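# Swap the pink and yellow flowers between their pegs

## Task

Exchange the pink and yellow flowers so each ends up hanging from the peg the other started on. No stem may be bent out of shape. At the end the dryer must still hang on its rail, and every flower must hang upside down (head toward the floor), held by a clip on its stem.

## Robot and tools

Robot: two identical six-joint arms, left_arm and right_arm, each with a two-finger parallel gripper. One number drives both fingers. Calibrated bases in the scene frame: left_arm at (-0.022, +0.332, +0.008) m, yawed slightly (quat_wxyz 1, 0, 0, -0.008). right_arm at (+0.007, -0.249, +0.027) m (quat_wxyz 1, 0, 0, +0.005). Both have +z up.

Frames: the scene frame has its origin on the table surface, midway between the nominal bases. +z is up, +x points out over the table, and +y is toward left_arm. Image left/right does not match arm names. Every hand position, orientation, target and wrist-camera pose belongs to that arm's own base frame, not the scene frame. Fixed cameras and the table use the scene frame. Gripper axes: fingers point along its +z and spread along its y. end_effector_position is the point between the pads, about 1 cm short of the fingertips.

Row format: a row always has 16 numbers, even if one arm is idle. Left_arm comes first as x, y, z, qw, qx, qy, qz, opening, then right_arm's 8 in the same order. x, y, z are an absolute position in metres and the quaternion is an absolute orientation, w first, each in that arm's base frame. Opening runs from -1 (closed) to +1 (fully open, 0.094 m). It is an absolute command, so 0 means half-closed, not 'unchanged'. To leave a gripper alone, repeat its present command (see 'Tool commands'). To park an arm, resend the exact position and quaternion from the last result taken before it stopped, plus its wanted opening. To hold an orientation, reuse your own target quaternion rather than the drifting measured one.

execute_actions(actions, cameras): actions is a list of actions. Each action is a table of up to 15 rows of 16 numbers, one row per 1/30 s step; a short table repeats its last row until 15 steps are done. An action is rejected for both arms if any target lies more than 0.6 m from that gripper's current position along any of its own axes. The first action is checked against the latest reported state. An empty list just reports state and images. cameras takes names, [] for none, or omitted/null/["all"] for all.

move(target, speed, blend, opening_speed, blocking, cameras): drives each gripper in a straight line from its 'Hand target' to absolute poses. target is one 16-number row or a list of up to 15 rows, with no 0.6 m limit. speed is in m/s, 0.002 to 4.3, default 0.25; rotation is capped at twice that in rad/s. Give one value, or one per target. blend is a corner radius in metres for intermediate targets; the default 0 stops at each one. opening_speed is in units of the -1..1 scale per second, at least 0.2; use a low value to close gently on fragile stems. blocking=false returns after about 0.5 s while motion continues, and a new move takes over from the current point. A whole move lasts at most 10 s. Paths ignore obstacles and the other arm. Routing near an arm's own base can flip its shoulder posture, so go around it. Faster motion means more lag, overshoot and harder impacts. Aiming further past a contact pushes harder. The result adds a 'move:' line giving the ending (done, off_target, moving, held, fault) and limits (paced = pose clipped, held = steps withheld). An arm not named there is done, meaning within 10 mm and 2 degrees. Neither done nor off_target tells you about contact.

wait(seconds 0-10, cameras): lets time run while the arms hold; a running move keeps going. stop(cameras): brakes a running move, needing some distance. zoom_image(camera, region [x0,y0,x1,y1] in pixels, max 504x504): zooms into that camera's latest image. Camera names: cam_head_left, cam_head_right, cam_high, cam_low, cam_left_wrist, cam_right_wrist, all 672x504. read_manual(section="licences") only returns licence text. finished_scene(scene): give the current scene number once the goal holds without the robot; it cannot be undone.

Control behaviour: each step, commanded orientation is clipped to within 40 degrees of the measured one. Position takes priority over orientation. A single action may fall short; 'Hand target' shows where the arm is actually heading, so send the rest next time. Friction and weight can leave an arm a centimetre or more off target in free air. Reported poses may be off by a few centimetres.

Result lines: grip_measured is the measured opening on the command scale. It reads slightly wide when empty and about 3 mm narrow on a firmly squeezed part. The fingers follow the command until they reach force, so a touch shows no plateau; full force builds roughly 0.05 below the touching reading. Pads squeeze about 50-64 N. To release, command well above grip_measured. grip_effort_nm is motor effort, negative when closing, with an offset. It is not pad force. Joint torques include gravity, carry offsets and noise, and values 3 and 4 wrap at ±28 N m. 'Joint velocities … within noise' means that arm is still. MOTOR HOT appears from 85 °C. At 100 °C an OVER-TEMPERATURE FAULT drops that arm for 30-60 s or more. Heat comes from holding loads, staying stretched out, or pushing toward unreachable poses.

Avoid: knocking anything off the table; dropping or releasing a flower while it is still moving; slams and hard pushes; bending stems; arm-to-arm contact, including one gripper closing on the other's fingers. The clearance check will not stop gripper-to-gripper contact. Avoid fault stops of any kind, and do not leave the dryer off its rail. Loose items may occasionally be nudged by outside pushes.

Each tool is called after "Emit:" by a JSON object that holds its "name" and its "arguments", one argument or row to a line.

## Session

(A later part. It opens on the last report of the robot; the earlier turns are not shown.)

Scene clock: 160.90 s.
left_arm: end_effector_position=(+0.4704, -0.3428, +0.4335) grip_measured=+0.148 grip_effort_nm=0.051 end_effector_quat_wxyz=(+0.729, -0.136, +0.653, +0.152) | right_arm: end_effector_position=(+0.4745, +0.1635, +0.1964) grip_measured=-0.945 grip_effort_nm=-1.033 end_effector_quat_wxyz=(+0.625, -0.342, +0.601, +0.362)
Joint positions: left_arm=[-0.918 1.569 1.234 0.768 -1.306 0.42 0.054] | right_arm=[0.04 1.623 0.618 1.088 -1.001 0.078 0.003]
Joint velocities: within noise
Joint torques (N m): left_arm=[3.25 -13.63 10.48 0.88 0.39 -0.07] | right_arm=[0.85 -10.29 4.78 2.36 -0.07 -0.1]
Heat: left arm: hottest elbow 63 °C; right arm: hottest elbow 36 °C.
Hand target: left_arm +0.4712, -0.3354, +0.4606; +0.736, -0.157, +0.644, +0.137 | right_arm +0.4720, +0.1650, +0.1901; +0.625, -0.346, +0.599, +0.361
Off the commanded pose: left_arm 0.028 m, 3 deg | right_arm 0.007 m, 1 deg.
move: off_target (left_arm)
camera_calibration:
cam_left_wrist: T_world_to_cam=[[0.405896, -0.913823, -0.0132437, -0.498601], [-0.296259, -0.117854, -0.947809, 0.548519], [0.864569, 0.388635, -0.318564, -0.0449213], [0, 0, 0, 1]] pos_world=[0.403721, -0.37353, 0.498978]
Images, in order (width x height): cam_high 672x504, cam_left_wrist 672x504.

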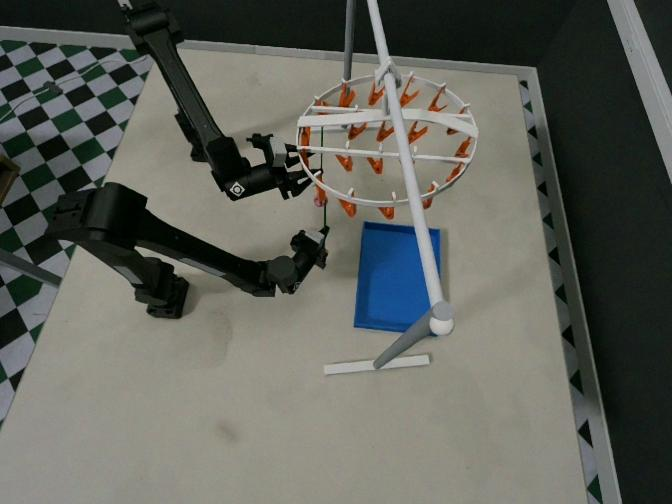

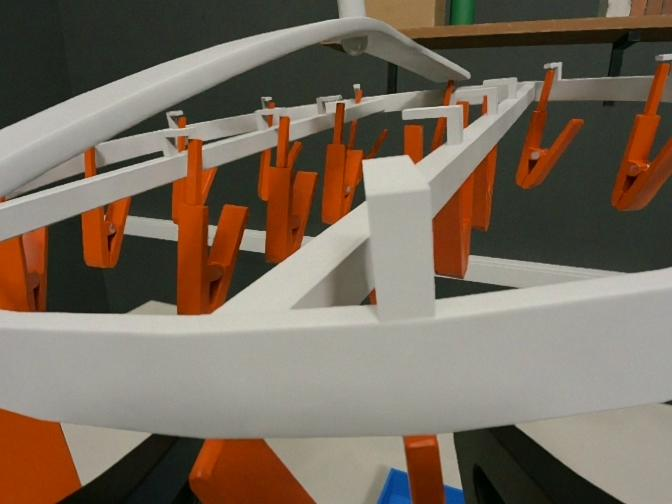

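Emit:
{"name": "move", "arguments": {
  "target": [0.470,-0.333,0.463,0.736,-0.157,0.644,0.137,-1,0.472,0.165,0.19,0.625,-0.346,0.599,0.361,-1],
  "opening_speed": 0.8,
  "cameras": ["cam_left_wrist","cam_high","cam_low","cam_head_right"]
}}

Emit:
{"name": "zoom_image", "arguments": {
  "camera": "cam_high",
  "region": [280, 120, 380, 220]
}}

Emit:
{"name": "zoom_image", "arguments": {
  "camera": "cam_low",
  "region": [260, 130, 330, 200]
}}

Scene clock: 167.63 s.
left_arm: end_effector_position=(+0.4686, -0.3405, +0.4388) grip_measured=-0.613 grip_effort_nm=-1.062 end_effector_quat_wxyz=(+0.730, -0.139, +0.652, +0.149) | right_arm: end_effector_position=(+0.4745, +0.1635, +0.1964) grip_measured=-0.945 grip_effort_nm=-1.028 end_effector_quat_wxyz=(+0.625, -0.342, +0.601, +0.362)
Joint positions: left_arm=[-0.918 1.558 1.234 0.762 -1.305 0.416 0.018] | right_arm=[0.04 1.623 0.618 1.088 -1.001 0.078 0.003]
Joint velocities: within noise
Joint torques (N m): left_arm=[3.31 -13.39 10.09 0.91 0.38 -0.04] | right_arm=[0.85 -10.4 4.7 2.4 -0.06 -0.08]
Heat: left arm: hottest elbow 64 °C; right arm: hottest elbow 36 °C.
Hand target: left_arm +0.4693, -0.3326, +0.4627; +0.736, -0.157, +0.644, +0.137 | right_arm +0.4720, +0.1650, +0.1901; +0.625, -0.346, +0.599, +0.361
Off the commanded pose: left_arm 0.025 m, 3 deg | right_arm 0.007 m, 1 deg.
move: off_target (left_arm)
camera_calibration:
cam_left_wrist: T_world_to_cam=[[0.40493, -0.914336, -0.00466801, -0.499114], [-0.291928, -0.124444, -0.94831, 0.549214], [0.866493, 0.385362, -0.317311, -0.0451048], [0, 0, 0, 1]] pos_world=[0.40152, -0.37063, 0.504183]
Images, in order (width x height): cam_head_right 672x504, cam_high 672x504, cam_low 672x504, cam_left_wrist 672x504.

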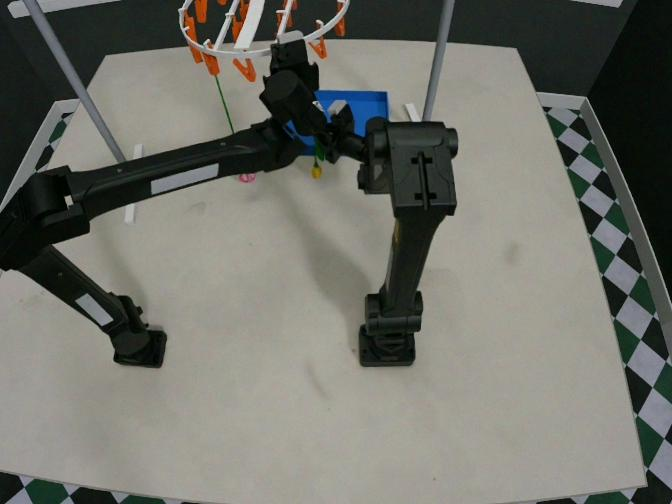

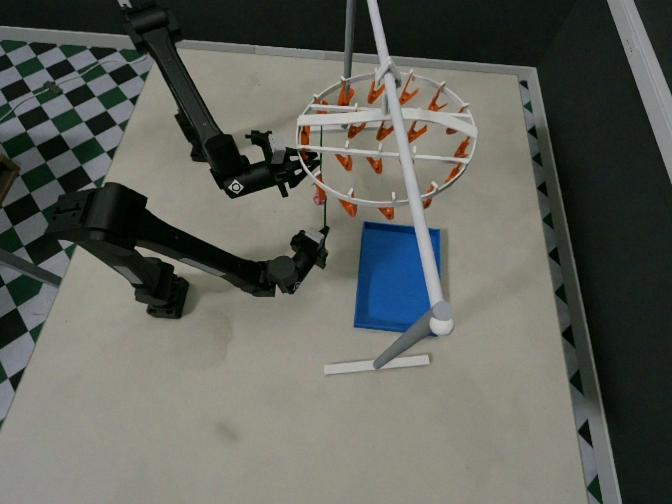

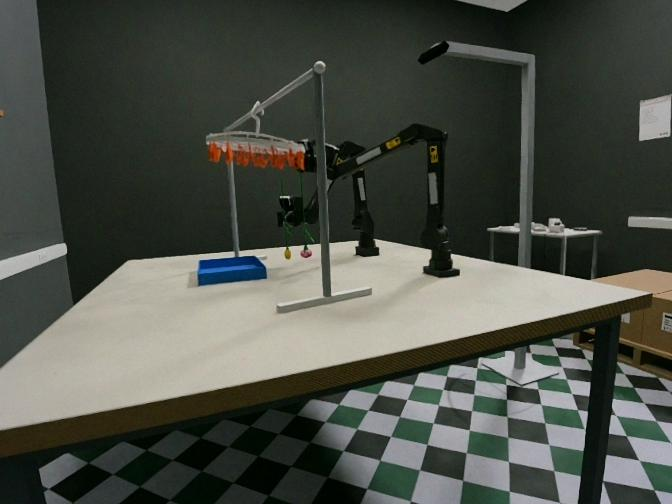

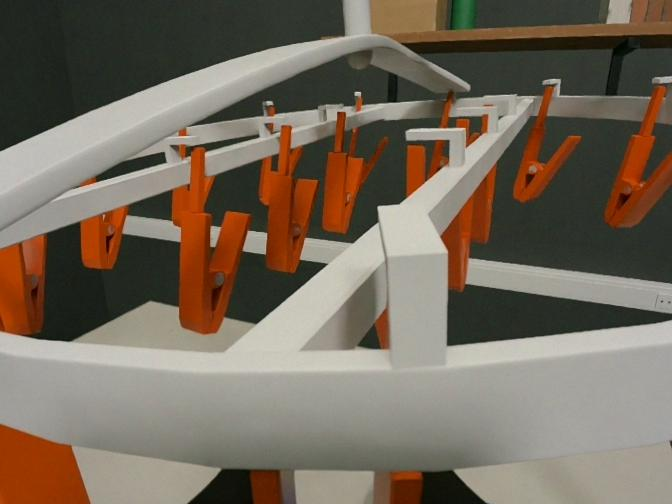

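Scaled by 5.040 from the camera's 672x504 image, which has a finer 960x720 frame.

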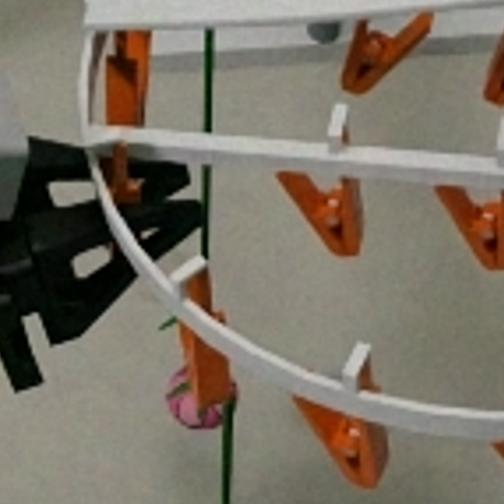

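Scaled by 7.200 from the camera's 672x504 image, which has a finer 960x720 frame.

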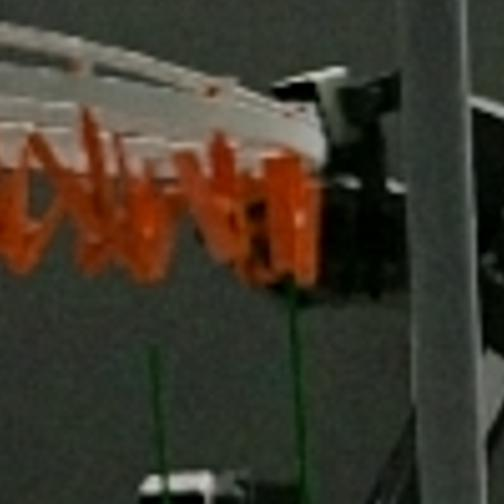

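Emit:
{"name": "move", "arguments": {
  "target": [0.470,-0.333,0.463,0.736,-0.157,0.644,0.137,-1,0.442,0.197,0.218,0.625,-0.346,0.599,0.361,-1],
  "speed": 0.08,
  "cameras": ["cam_high","cam_low","cam_right_wrist"]
}}

Emit:
{"name": "zoom_image", "arguments": {
  "camera": "cam_high",
  "region": [280, 130, 350, 200]
}}

Emit:
{"name": "zoom_image", "arguments": {
  "camera": "cam_low",
  "region": [270, 140, 330, 200]
}}

Scene clock: 173.80 s.
left_arm: end_effector_position=(+0.4686, -0.3405, +0.4388) grip_measured=-0.613 grip_effort_nm=-1.067 end_effector_quat_wxyz=(+0.730, -0.139, +0.652, +0.149) | right_arm: end_effector_position=(+0.4466, +0.1933, +0.2188) grip_measured=-0.945 grip_effort_nm=-1.033 end_effector_quat_wxyz=(+0.626, -0.340, +0.601, +0.363)
Joint positions: left_arm=[-0.918 1.558 1.234 0.762 -1.305 0.416 0.018] | right_arm=[0.126 1.5 0.562 1.015 -0.913 0.072 0.003]
Joint velocities: within noise
Joint torques (N m): left_arm=[3.31 -13.39 10.1 0.92 0.38 -0.04] | right_arm=[1.2 -10.75 5.22 1.46 0.12 -0.12]
Heat: left arm: hottest elbow 64 °C; right arm: hottest elbow 36 °C.
Hand target: left_arm +0.4693, -0.3326, +0.4627; +0.736, -0.157, +0.644, +0.137 | right_arm +0.4420, +0.1969, +0.2179; +0.625, -0.346, +0.599, +0.361
Off the commanded pose: left_arm 0.025 m, 3 deg | right_arm 0.006 m, 1 deg.
move: off_target (left_arm)
camera_calibration:
cam_right_wrist: T_world_to_cam=[[0.865814, -0.500364, -0.0012596, -0.29068], [-0.187236, -0.321652, -0.928161, 0.390073], [0.464013, 0.803851, -0.372177, -0.194309], [0, 0, 0, 1]] pos_world=[0.414872, 0.136217, 0.289367]
Images, in order (width x height): cam_high 672x504, cam_low 672x504, cam_right_wrist 672x504.

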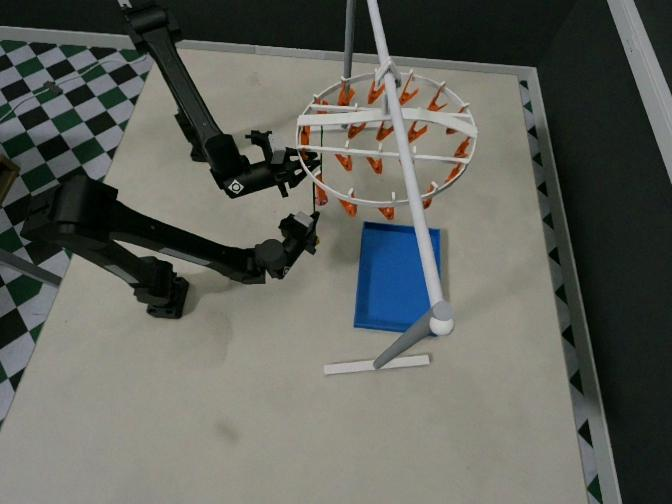

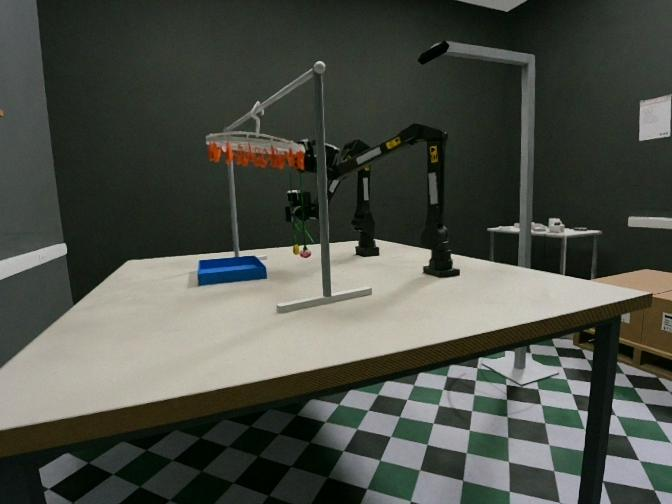

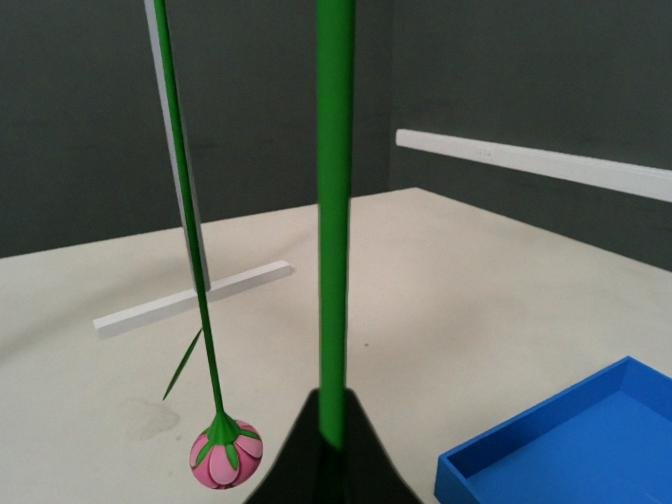

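Scaled by 7.200 from the camera's 672x504 image, which has a finer 960x720 frame.

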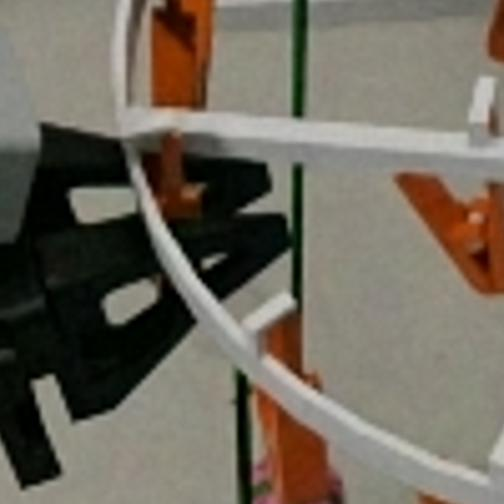

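Scaled by 8.400 from the camera's 672x504 image, which has a finer 960x720 frame.

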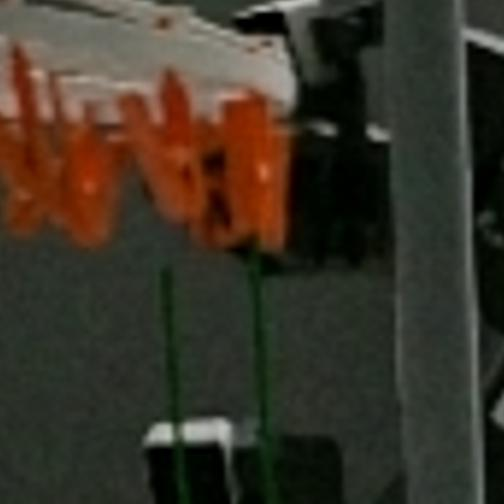

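Emit:
{"name": "move", "arguments": {
  "target": [0.470,-0.333,0.463,0.736,-0.157,0.644,0.137,-1,0.425,0.208,0.220,0.625,-0.346,0.599,0.361,-1],
  "speed": 0.08,
  "cameras": ["cam_high","cam_low","cam_head_right"]
}}

Emit:
{"name": "zoom_image", "arguments": {
  "camera": "cam_high",
  "region": [280, 130, 350, 200]
}}

Emit:
{"name": "zoom_image", "arguments": {
  "camera": "cam_low",
  "region": [270, 140, 330, 200]
}}

Emit:
{"name": "zoom_image", "arguments": {
  "camera": "cam_head_right",
  "region": [230, 20, 330, 120]
}}

Scene clock: 179.17 s.
left_arm: end_effector_position=(+0.4686, -0.3405, +0.4388) grip_measured=-0.613 grip_effort_nm=-1.062 end_effector_quat_wxyz=(+0.730, -0.139, +0.652, +0.149) | right_arm: end_effector_position=(+0.4299, +0.2046, +0.2205) grip_measured=-0.945 grip_effort_nm=-1.033 end_effector_quat_wxyz=(+0.626, -0.340, +0.601, +0.363)
Joint positions: left_arm=[-0.918 1.558 1.234 0.762 -1.305 0.416 0.018] | right_arm=[0.164 1.458 0.524 1.007 -0.875 0.067 0.003]
Joint velocities: within noise
Joint torques (N m): left_arm=[3.31 -13.45 10.11 0.91 0.38 -0.04] | right_arm=[1.32 -10.34 5.23 1.5 0.1 -0.14]
Heat: left arm: hottest elbow 64 °C; right arm: hottest elbow 36 °C.
Hand target: left_arm +0.4693, -0.3326, +0.4627; +0.736, -0.157, +0.644, +0.137 | right_arm +0.4251, +0.2080, +0.2199; +0.625, -0.346, +0.599, +0.361
Off the commanded pose: left_arm 0.025 m, 3 deg | right_arm 0.006 m, 1 deg.
move: off_target (left_arm)
Images, in order (width x height): cam_head_right 672x504, cam_high 672x504, cam_low 672x504.

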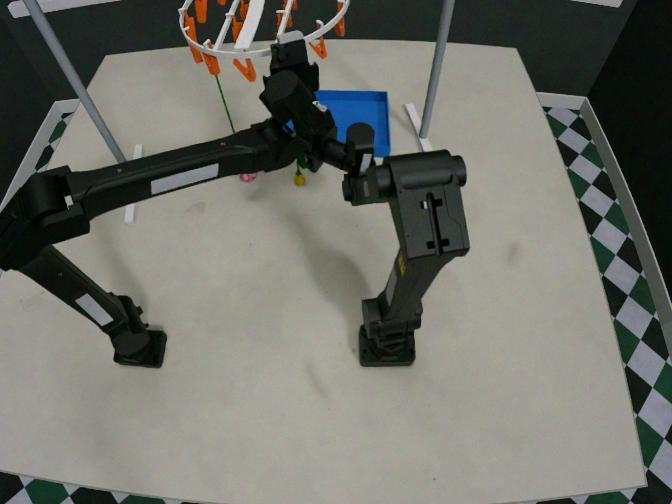

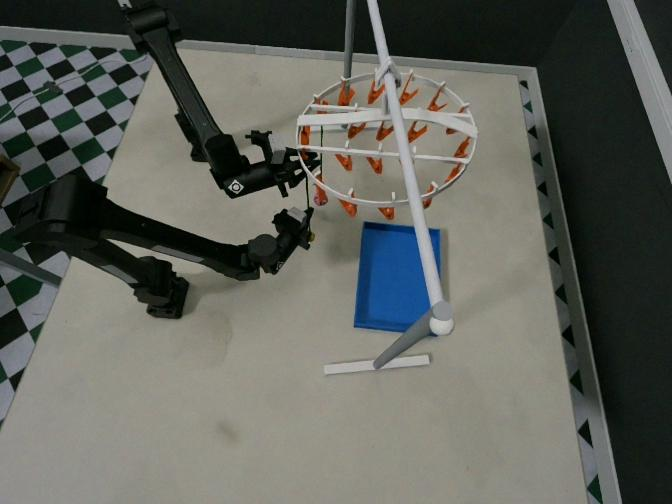

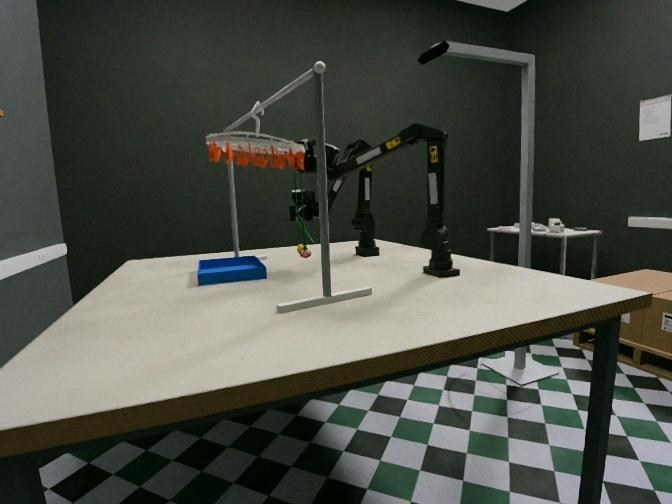

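Scaled by 7.200 from the camera's 672x504 image, which has a finer 960x720 frame.

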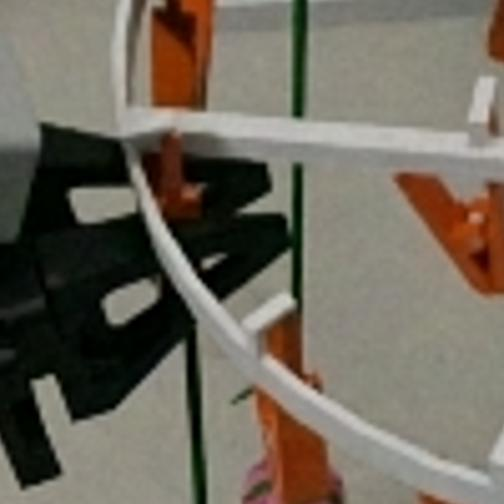

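Scaled by 8.400 from the camera's 672x504 image, which has a finer 960x720 frame.

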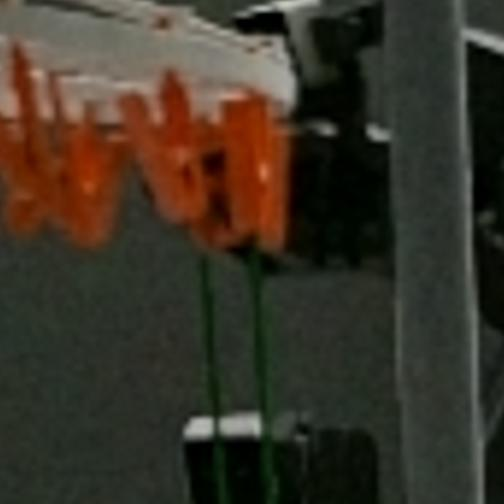

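Scaled by 5.040 from the camera's 672x504 image, which has a finer 960x720 frame.

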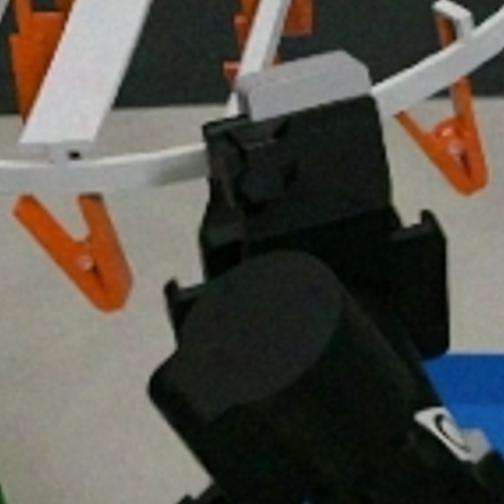

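Emit:
{"name": "move", "arguments": {
  "target": [0.470,-0.333,0.463,0.736,-0.157,0.644,0.137,-1,0.421,0.218,0.220,0.625,-0.346,0.599,0.361,-1],
  "speed": 0.06,
  "cameras": ["cam_high","cam_low"]
}}

Emit:
{"name": "zoom_image", "arguments": {
  "camera": "cam_high",
  "region": [285, 140, 335, 190]
}}

Emit:
{"name": "zoom_image", "arguments": {
  "camera": "cam_low",
  "region": [275, 145, 315, 185]
}}

Scene clock: 184.53 s.
left_arm: end_effector_position=(+0.4686, -0.3405, +0.4388) grip_measured=-0.613 grip_effort_nm=-1.072 end_effector_quat_wxyz=(+0.730, -0.139, +0.652, +0.149) | right_arm: end_effector_position=(+0.4260, +0.2146, +0.2198) grip_measured=-0.945 grip_effort_nm=-1.033 end_effector_quat_wxyz=(+0.625, -0.340, +0.602, +0.363)
Joint positions: left_arm=[-0.918 1.558 1.234 0.762 -1.305 0.416 0.018] | right_arm=[0.195 1.454 0.518 1.005 -0.844 0.064 0.003]
Joint velocities: within noise
Joint torques (N m): left_arm=[3.31 -13.45 10.09 0.92 0.38 -0.04] | right_arm=[1.55 -9.88 5.31 1.4 0.13 -0.12]
Heat: left arm: hottest elbow 65 °C; right arm: hottest elbow 35 °C.
Hand target: left_arm +0.4693, -0.3326, +0.4627; +0.736, -0.157, +0.644, +0.137 | right_arm +0.4211, +0.2179, +0.2198; +0.625, -0.346, +0.599, +0.361
Off the commanded pose: left_arm 0.025 m, 3 deg | right_arm 0.006 m, 1 deg.
move: off_target (left_arm)
Images, in order (width x height): cam_high 672x504, cam_low 672x504.

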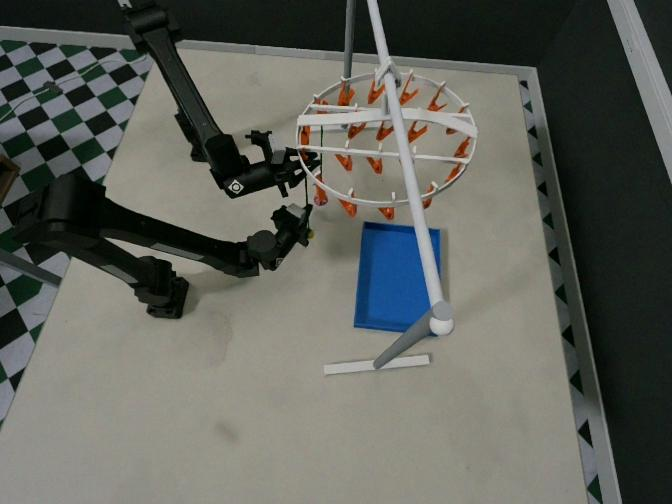

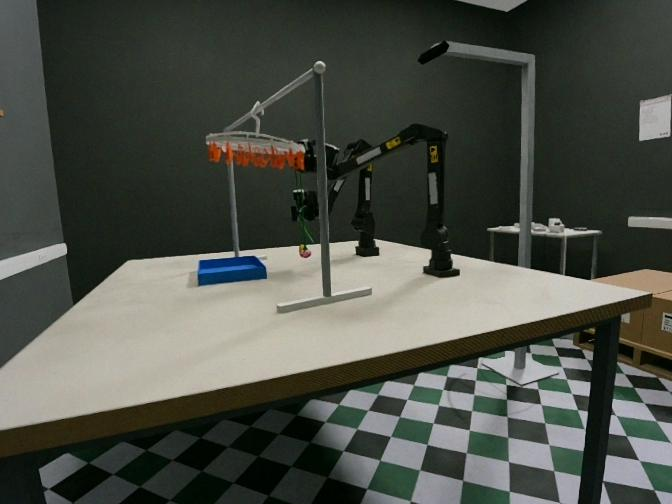

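Scaled by 10.080 from the camera's 672x504 image, which has a finer 960x720 frame.

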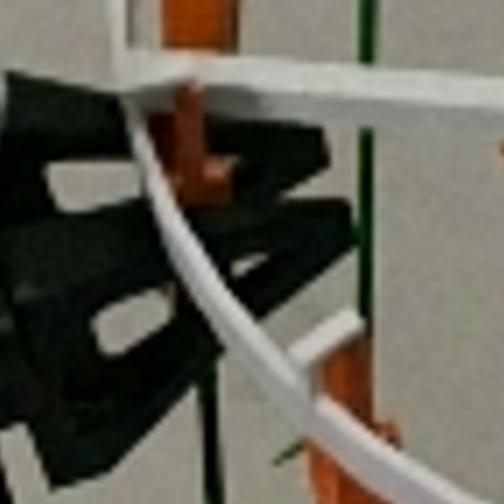

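Scaled by 12.600 from the camera's 672x504 image, which has a finer 960x720 frame.

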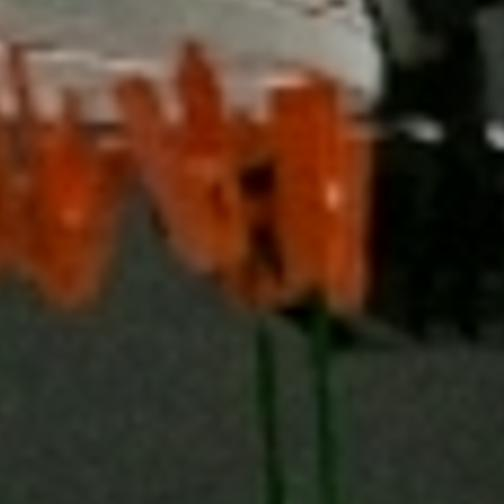

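Emit:
{"name": "move", "arguments": {
  "target": [0.470,-0.333,0.463,0.736,-0.157,0.644,0.137,-1,0.421,0.218,0.244,0.625,-0.346,0.599,0.361,-1],
  "speed": 0.06,
  "cameras": ["cam_high","cam_low","cam_right_wrist"]
}}

Emit:
{"name": "zoom_image", "arguments": {
  "camera": "cam_high",
  "region": [285, 140, 335, 190]
}}

Emit:
{"name": "zoom_image", "arguments": {
  "camera": "cam_low",
  "region": [275, 145, 315, 185]
}}

Scene clock: 189.90 s.
left_arm: end_effector_position=(+0.4686, -0.3405, +0.4388) grip_measured=-0.613 grip_effort_nm=-1.062 end_effector_quat_wxyz=(+0.730, -0.139, +0.652, +0.149) | right_arm: end_effector_position=(+0.4196, +0.2133, +0.2356) grip_measured=-0.945 grip_effort_nm=-1.038 end_effector_quat_wxyz=(+0.619, -0.337, +0.608, +0.365)
Joint positions: left_arm=[-0.918 1.558 1.234 0.762 -1.305 0.416 0.018] | right_arm=[0.195 1.375 0.518 0.907 -0.844 0.064 0.003]
Joint velocities: within noise
Joint torques (N m): left_arm=[3.25 -13.45 10.11 0.91 0.38 -0.04] | right_arm=[1.32 -9.05 7.36 1.54 0.1 -0.11]
Heat: left arm: hottest elbow 65 °C; right arm: hottest elbow 35 °C.
Hand target: left_arm +0.4693, -0.3326, +0.4627; +0.736, -0.157, +0.644, +0.137 | right_arm +0.4208, +0.2178, +0.2440; +0.625, -0.346, +0.599, +0.361
Off the commanded pose: left_arm 0.025 m, 3 deg | right_arm 0.010 m, 2 deg.
move: off_target (left_arm)
camera_calibration:
cam_right_wrist: T_world_to_cam=[[0.865132, -0.501244, -0.0173504, -0.253129], [-0.20693, -0.325214, -0.922722, 0.414752], [0.456866, 0.801867, -0.385076, -0.185084], [0, 0, 0, 1]] pos_world=[0.389373, 0.156416, 0.307038]
Images, in order (width x height): cam_high 672x504, cam_low 672x504, cam_right_wrist 672x504.

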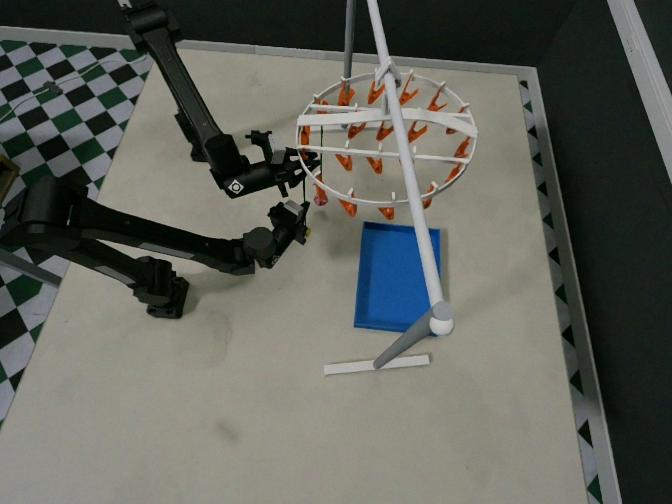

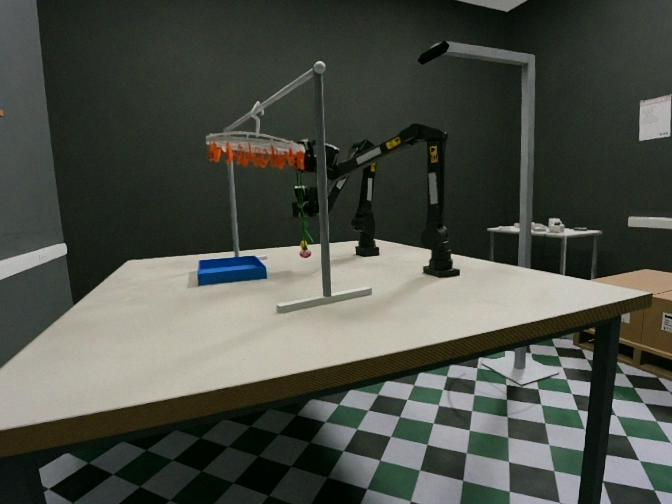

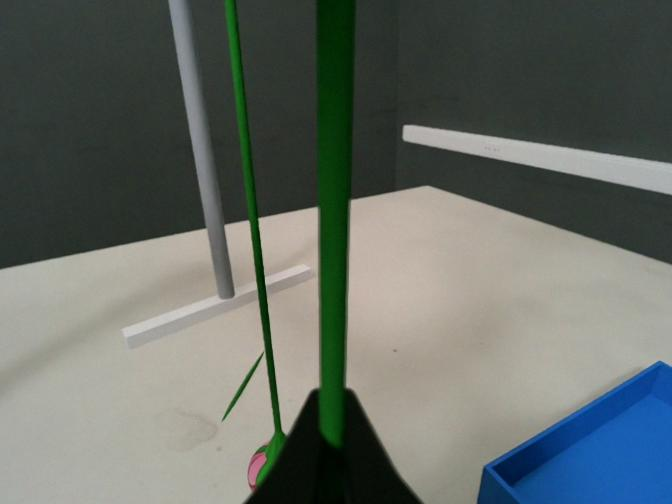

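Scaled by 10.080 from the camera's 672x504 image, which has a finer 960x720 frame.

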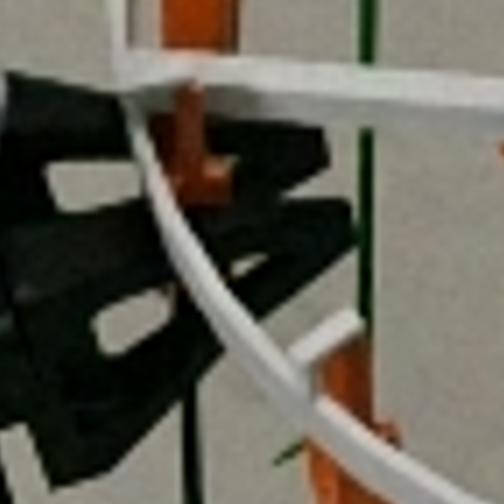

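Scaled by 12.600 from the camera's 672x504 image, which has a finer 960x720 frame.

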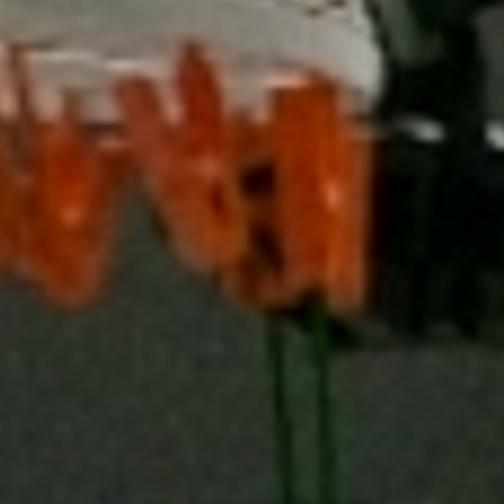

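Emit:
{"name": "move", "arguments": {
  "target": [0.470,-0.333,0.463,0.736,-0.157,0.644,0.137,-1,0.430,0.217,0.252,0.625,-0.346,0.599,0.361,-1],
  "speed": 0.06,
  "cameras": ["cam_high","cam_low"]
}}

Emit:
{"name": "zoom_image", "arguments": {
  "camera": "cam_high",
  "region": [285, 140, 335, 190]
}}

Emit:
{"name": "zoom_image", "arguments": {
  "camera": "cam_low",
  "region": [275, 145, 315, 185]
}}

Scene clock: 194.43 s.
left_arm: end_effector_position=(+0.4686, -0.3405, +0.4388) grip_measured=-0.613 grip_effort_nm=-1.067 end_effector_quat_wxyz=(+0.730, -0.139, +0.652, +0.149) | right_arm: end_effector_position=(+0.4193, +0.2136, +0.2299) grip_measured=-0.945 grip_effort_nm=-1.033 end_effector_quat_wxyz=(+0.608, -0.335, +0.618, +0.369)
Joint positions: left_arm=[-0.918 1.558 1.234 0.762 -1.305 0.416 0.018] | right_arm=[0.195 1.375 0.518 0.877 -0.847 0.064 0.003]
Joint velocities: within noise
Joint torques (N m): left_arm=[3.25 -13.39 10.1 0.91 0.38 -0.04] | right_arm=[0.56 -9.29 9.46 1.51 -0.09 -0.11]
Heat: left arm: hottest elbow 65 °C; right arm: hottest elbow 35 °C.
Hand target: left_arm +0.4693, -0.3326, +0.4627; +0.736, -0.157, +0.644, +0.137 | right_arm +0.4290, +0.2165, +0.2521; +0.625, -0.346, +0.599, +0.361
Off the commanded pose: left_arm 0.025 m, 3 deg | right_arm 0.025 m, 3 deg.
move: off_target (left_arm, right_arm)
Images, in order (width x height): cam_high 672x504, cam_low 672x504.

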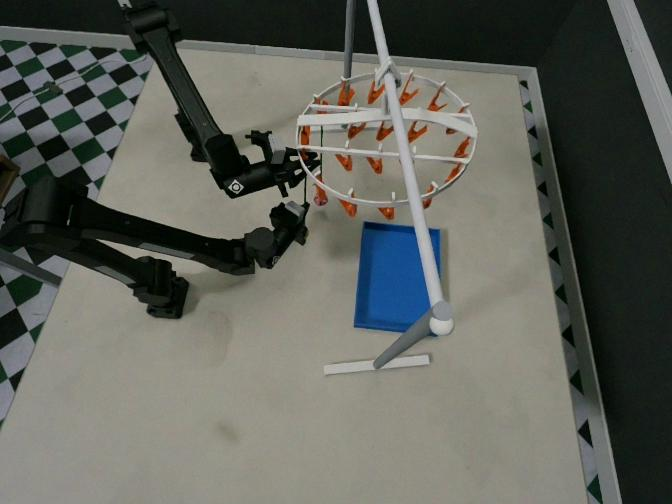

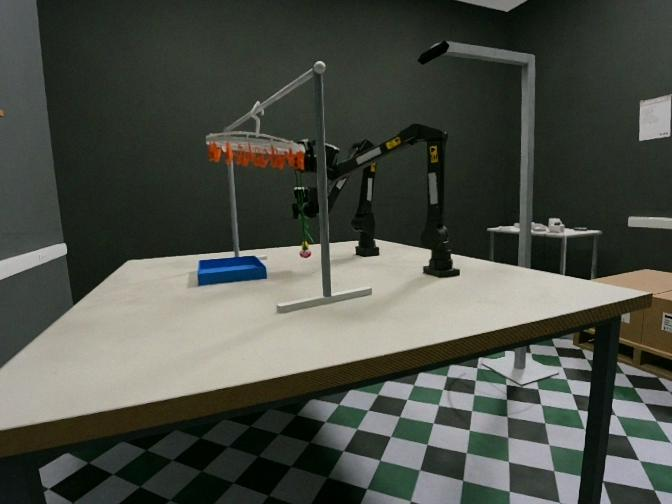

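Scaled by 10.080 from the camera's 672x504 image, which has a finer 960x720 frame.

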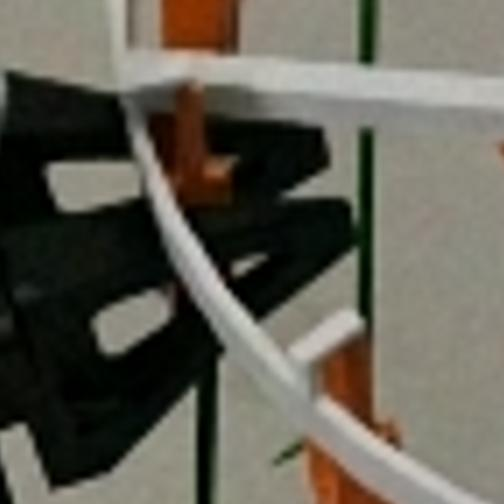

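Scaled by 12.600 from the camera's 672x504 image, which has a finer 960x720 frame.

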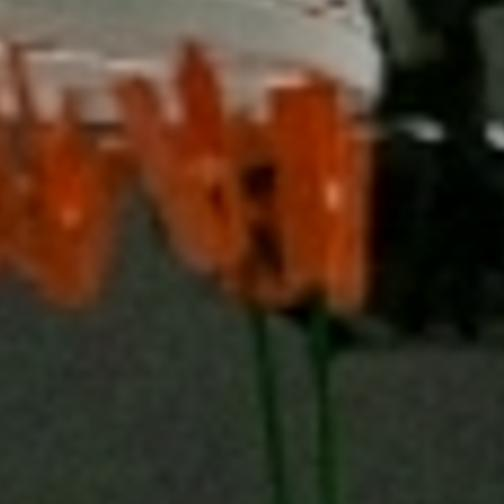

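Emit:
{"name": "move", "arguments": {
  "target": [0.470,-0.333,0.463,0.736,-0.157,0.644,0.137,-1,0.428,0.217,0.264,0.640,-0.346,0.583,0.361,-1],
  "speed": 0.06,
  "cameras": ["cam_high","cam_low"]
}}

Emit:
{"name": "zoom_image", "arguments": {
  "camera": "cam_high",
  "region": [285, 140, 335, 190]
}}

Emit:
{"name": "zoom_image", "arguments": {
  "camera": "cam_low",
  "region": [275, 145, 315, 185]
}}

Scene clock: 197.93 s.
left_arm: end_effector_position=(+0.4686, -0.3405, +0.4388) grip_measured=-0.613 grip_effort_nm=-1.067 end_effector_quat_wxyz=(+0.730, -0.139, +0.652, +0.149) | right_arm: end_effector_position=(+0.4183, +0.2134, +0.2381) grip_measured=-0.945 grip_effort_nm=-1.033 end_effector_quat_wxyz=(+0.620, -0.339, +0.606, +0.366)
Joint positions: left_arm=[-0.918 1.558 1.234 0.762 -1.305 0.416 0.018] | right_arm=[0.195 1.367 0.518 0.903 -0.847 0.064 0.003]
Joint velocities: within noise
Joint torques (N m): left_arm=[3.31 -13.39 10.1 0.91 0.38 -0.04] | right_arm=[0.67 -9.05 9.4 2.5 0 0.1]
Heat: left arm: hottest elbow 65 °C; right arm: hottest elbow 36 °C.
Hand target: left_arm +0.4693, -0.3326, +0.4627; +0.736, -0.157, +0.644, +0.137 | right_arm +0.4268, +0.2165, +0.2639; +0.640, -0.346, +0.583, +0.361
Off the commanded pose: left_arm 0.025 m, 3 deg | right_arm 0.028 m, 4 deg.
move: off_target (left_arm, right_arm)
Images, in order (width x height): cam_high 672x504, cam_low 672x504.

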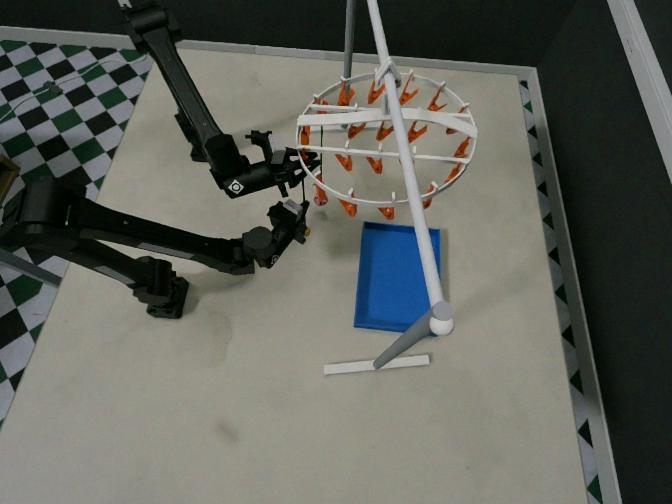

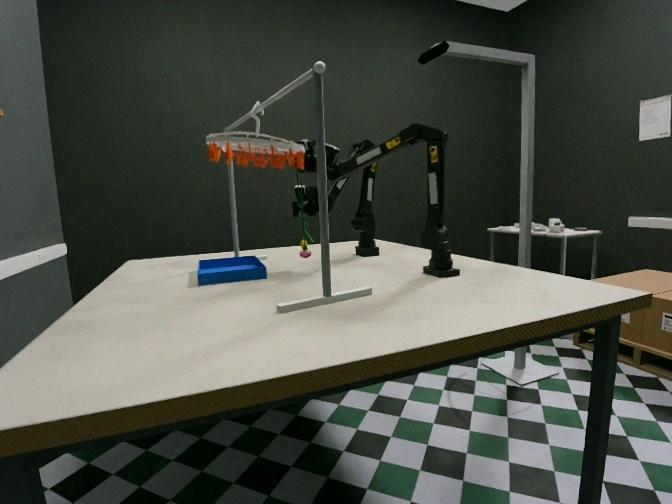

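Scaled by 10.080 from the camera's 672x504 image, which has a finer 960x720 frame.

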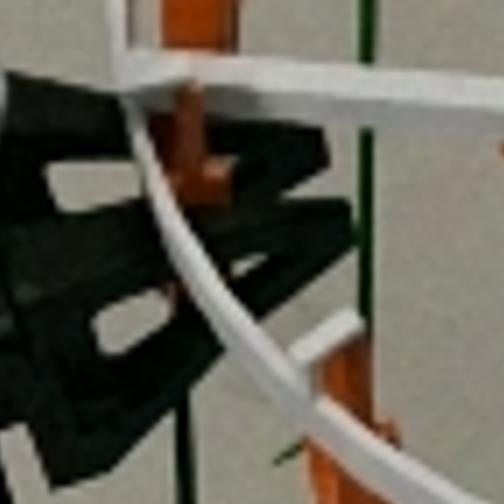

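Scaled by 12.600 from the camera's 672x504 image, which has a finer 960x720 frame.

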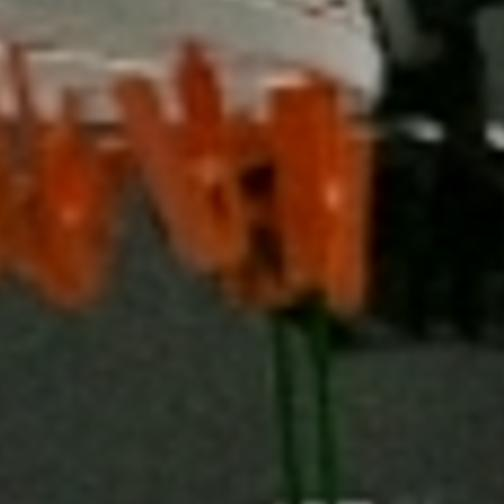

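Emit:
{"name": "move", "arguments": {
  "target": [0.470,-0.333,0.463,0.736,-0.157,0.644,0.137,-1,0.437,0.219,0.276,0.640,-0.346,0.583,0.361,-1],
  "speed": 0.08,
  "cameras": ["cam_high","cam_low"]
}}

Emit:
{"name": "zoom_image", "arguments": {
  "camera": "cam_high",
  "region": [285, 140, 335, 190]
}}

Emit:
{"name": "zoom_image", "arguments": {
  "camera": "cam_low",
  "region": [275, 145, 315, 185]
}}

Scene clock: 201.23 s.
left_arm: end_effector_position=(+0.4682, -0.3401, +0.4401) grip_measured=-0.613 grip_effort_nm=-1.067 end_effector_quat_wxyz=(+0.731, -0.139, +0.652, +0.148) | right_arm: end_effector_position=(+0.4247, +0.2147, +0.2495) grip_measured=-0.945 grip_effort_nm=-1.033 end_effector_quat_wxyz=(+0.624, -0.341, +0.601, +0.364)
Joint positions: left_arm=[-0.918 1.556 1.234 0.762 -1.304 0.416 0.018] | right_arm=[0.195 1.359 0.544 0.883 -0.847 0.064 0.003]
Joint velocities: within noise
Joint torques (N m): left_arm=[3.25 -13.16 10.11 0.9 0.34 -0.04] | right_arm=[0.56 -9.29 10.4 1.47 0.02 0.11]
Heat: left arm: hottest elbow 65 °C; right arm: hottest elbow 36 °C.
Hand target: left_arm +0.4694, -0.3327, +0.4627; +0.736, -0.157, +0.644, +0.137 | right_arm +0.4356, +0.2183, +0.2761; +0.640, -0.346, +0.583, +0.361
Off the commanded pose: left_arm 0.024 m, 3 deg | right_arm 0.030 m, 3 deg.
move: off_target (left_arm, right_arm)
Images, in order (width x height): cam_high 672x504, cam_low 672x504.

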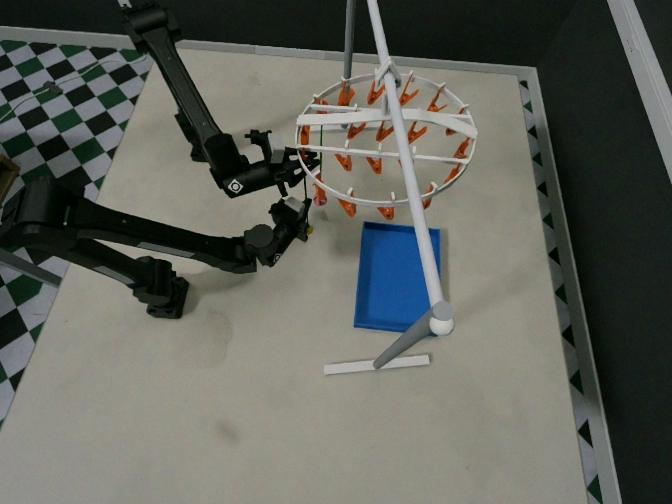

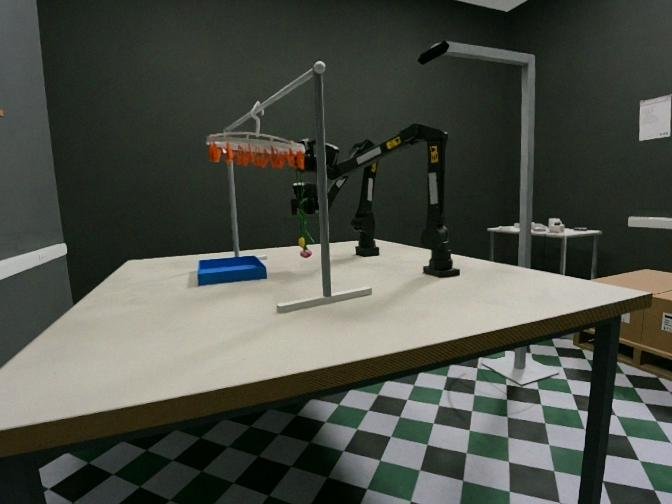

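Scaled by 10.080 from the camera's 672x504 image, which has a finer 960x720 frame.

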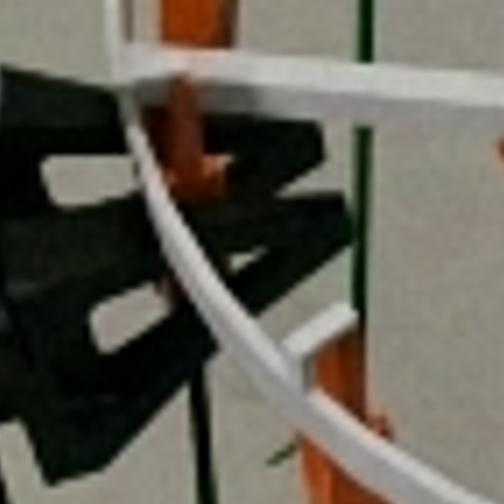

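Scaled by 12.600 from the camera's 672x504 image, which has a finer 960x720 frame.

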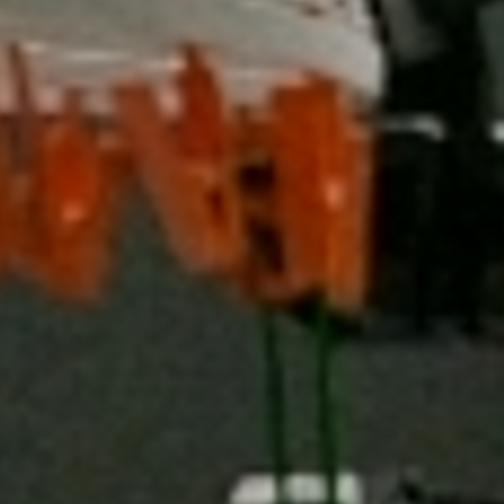

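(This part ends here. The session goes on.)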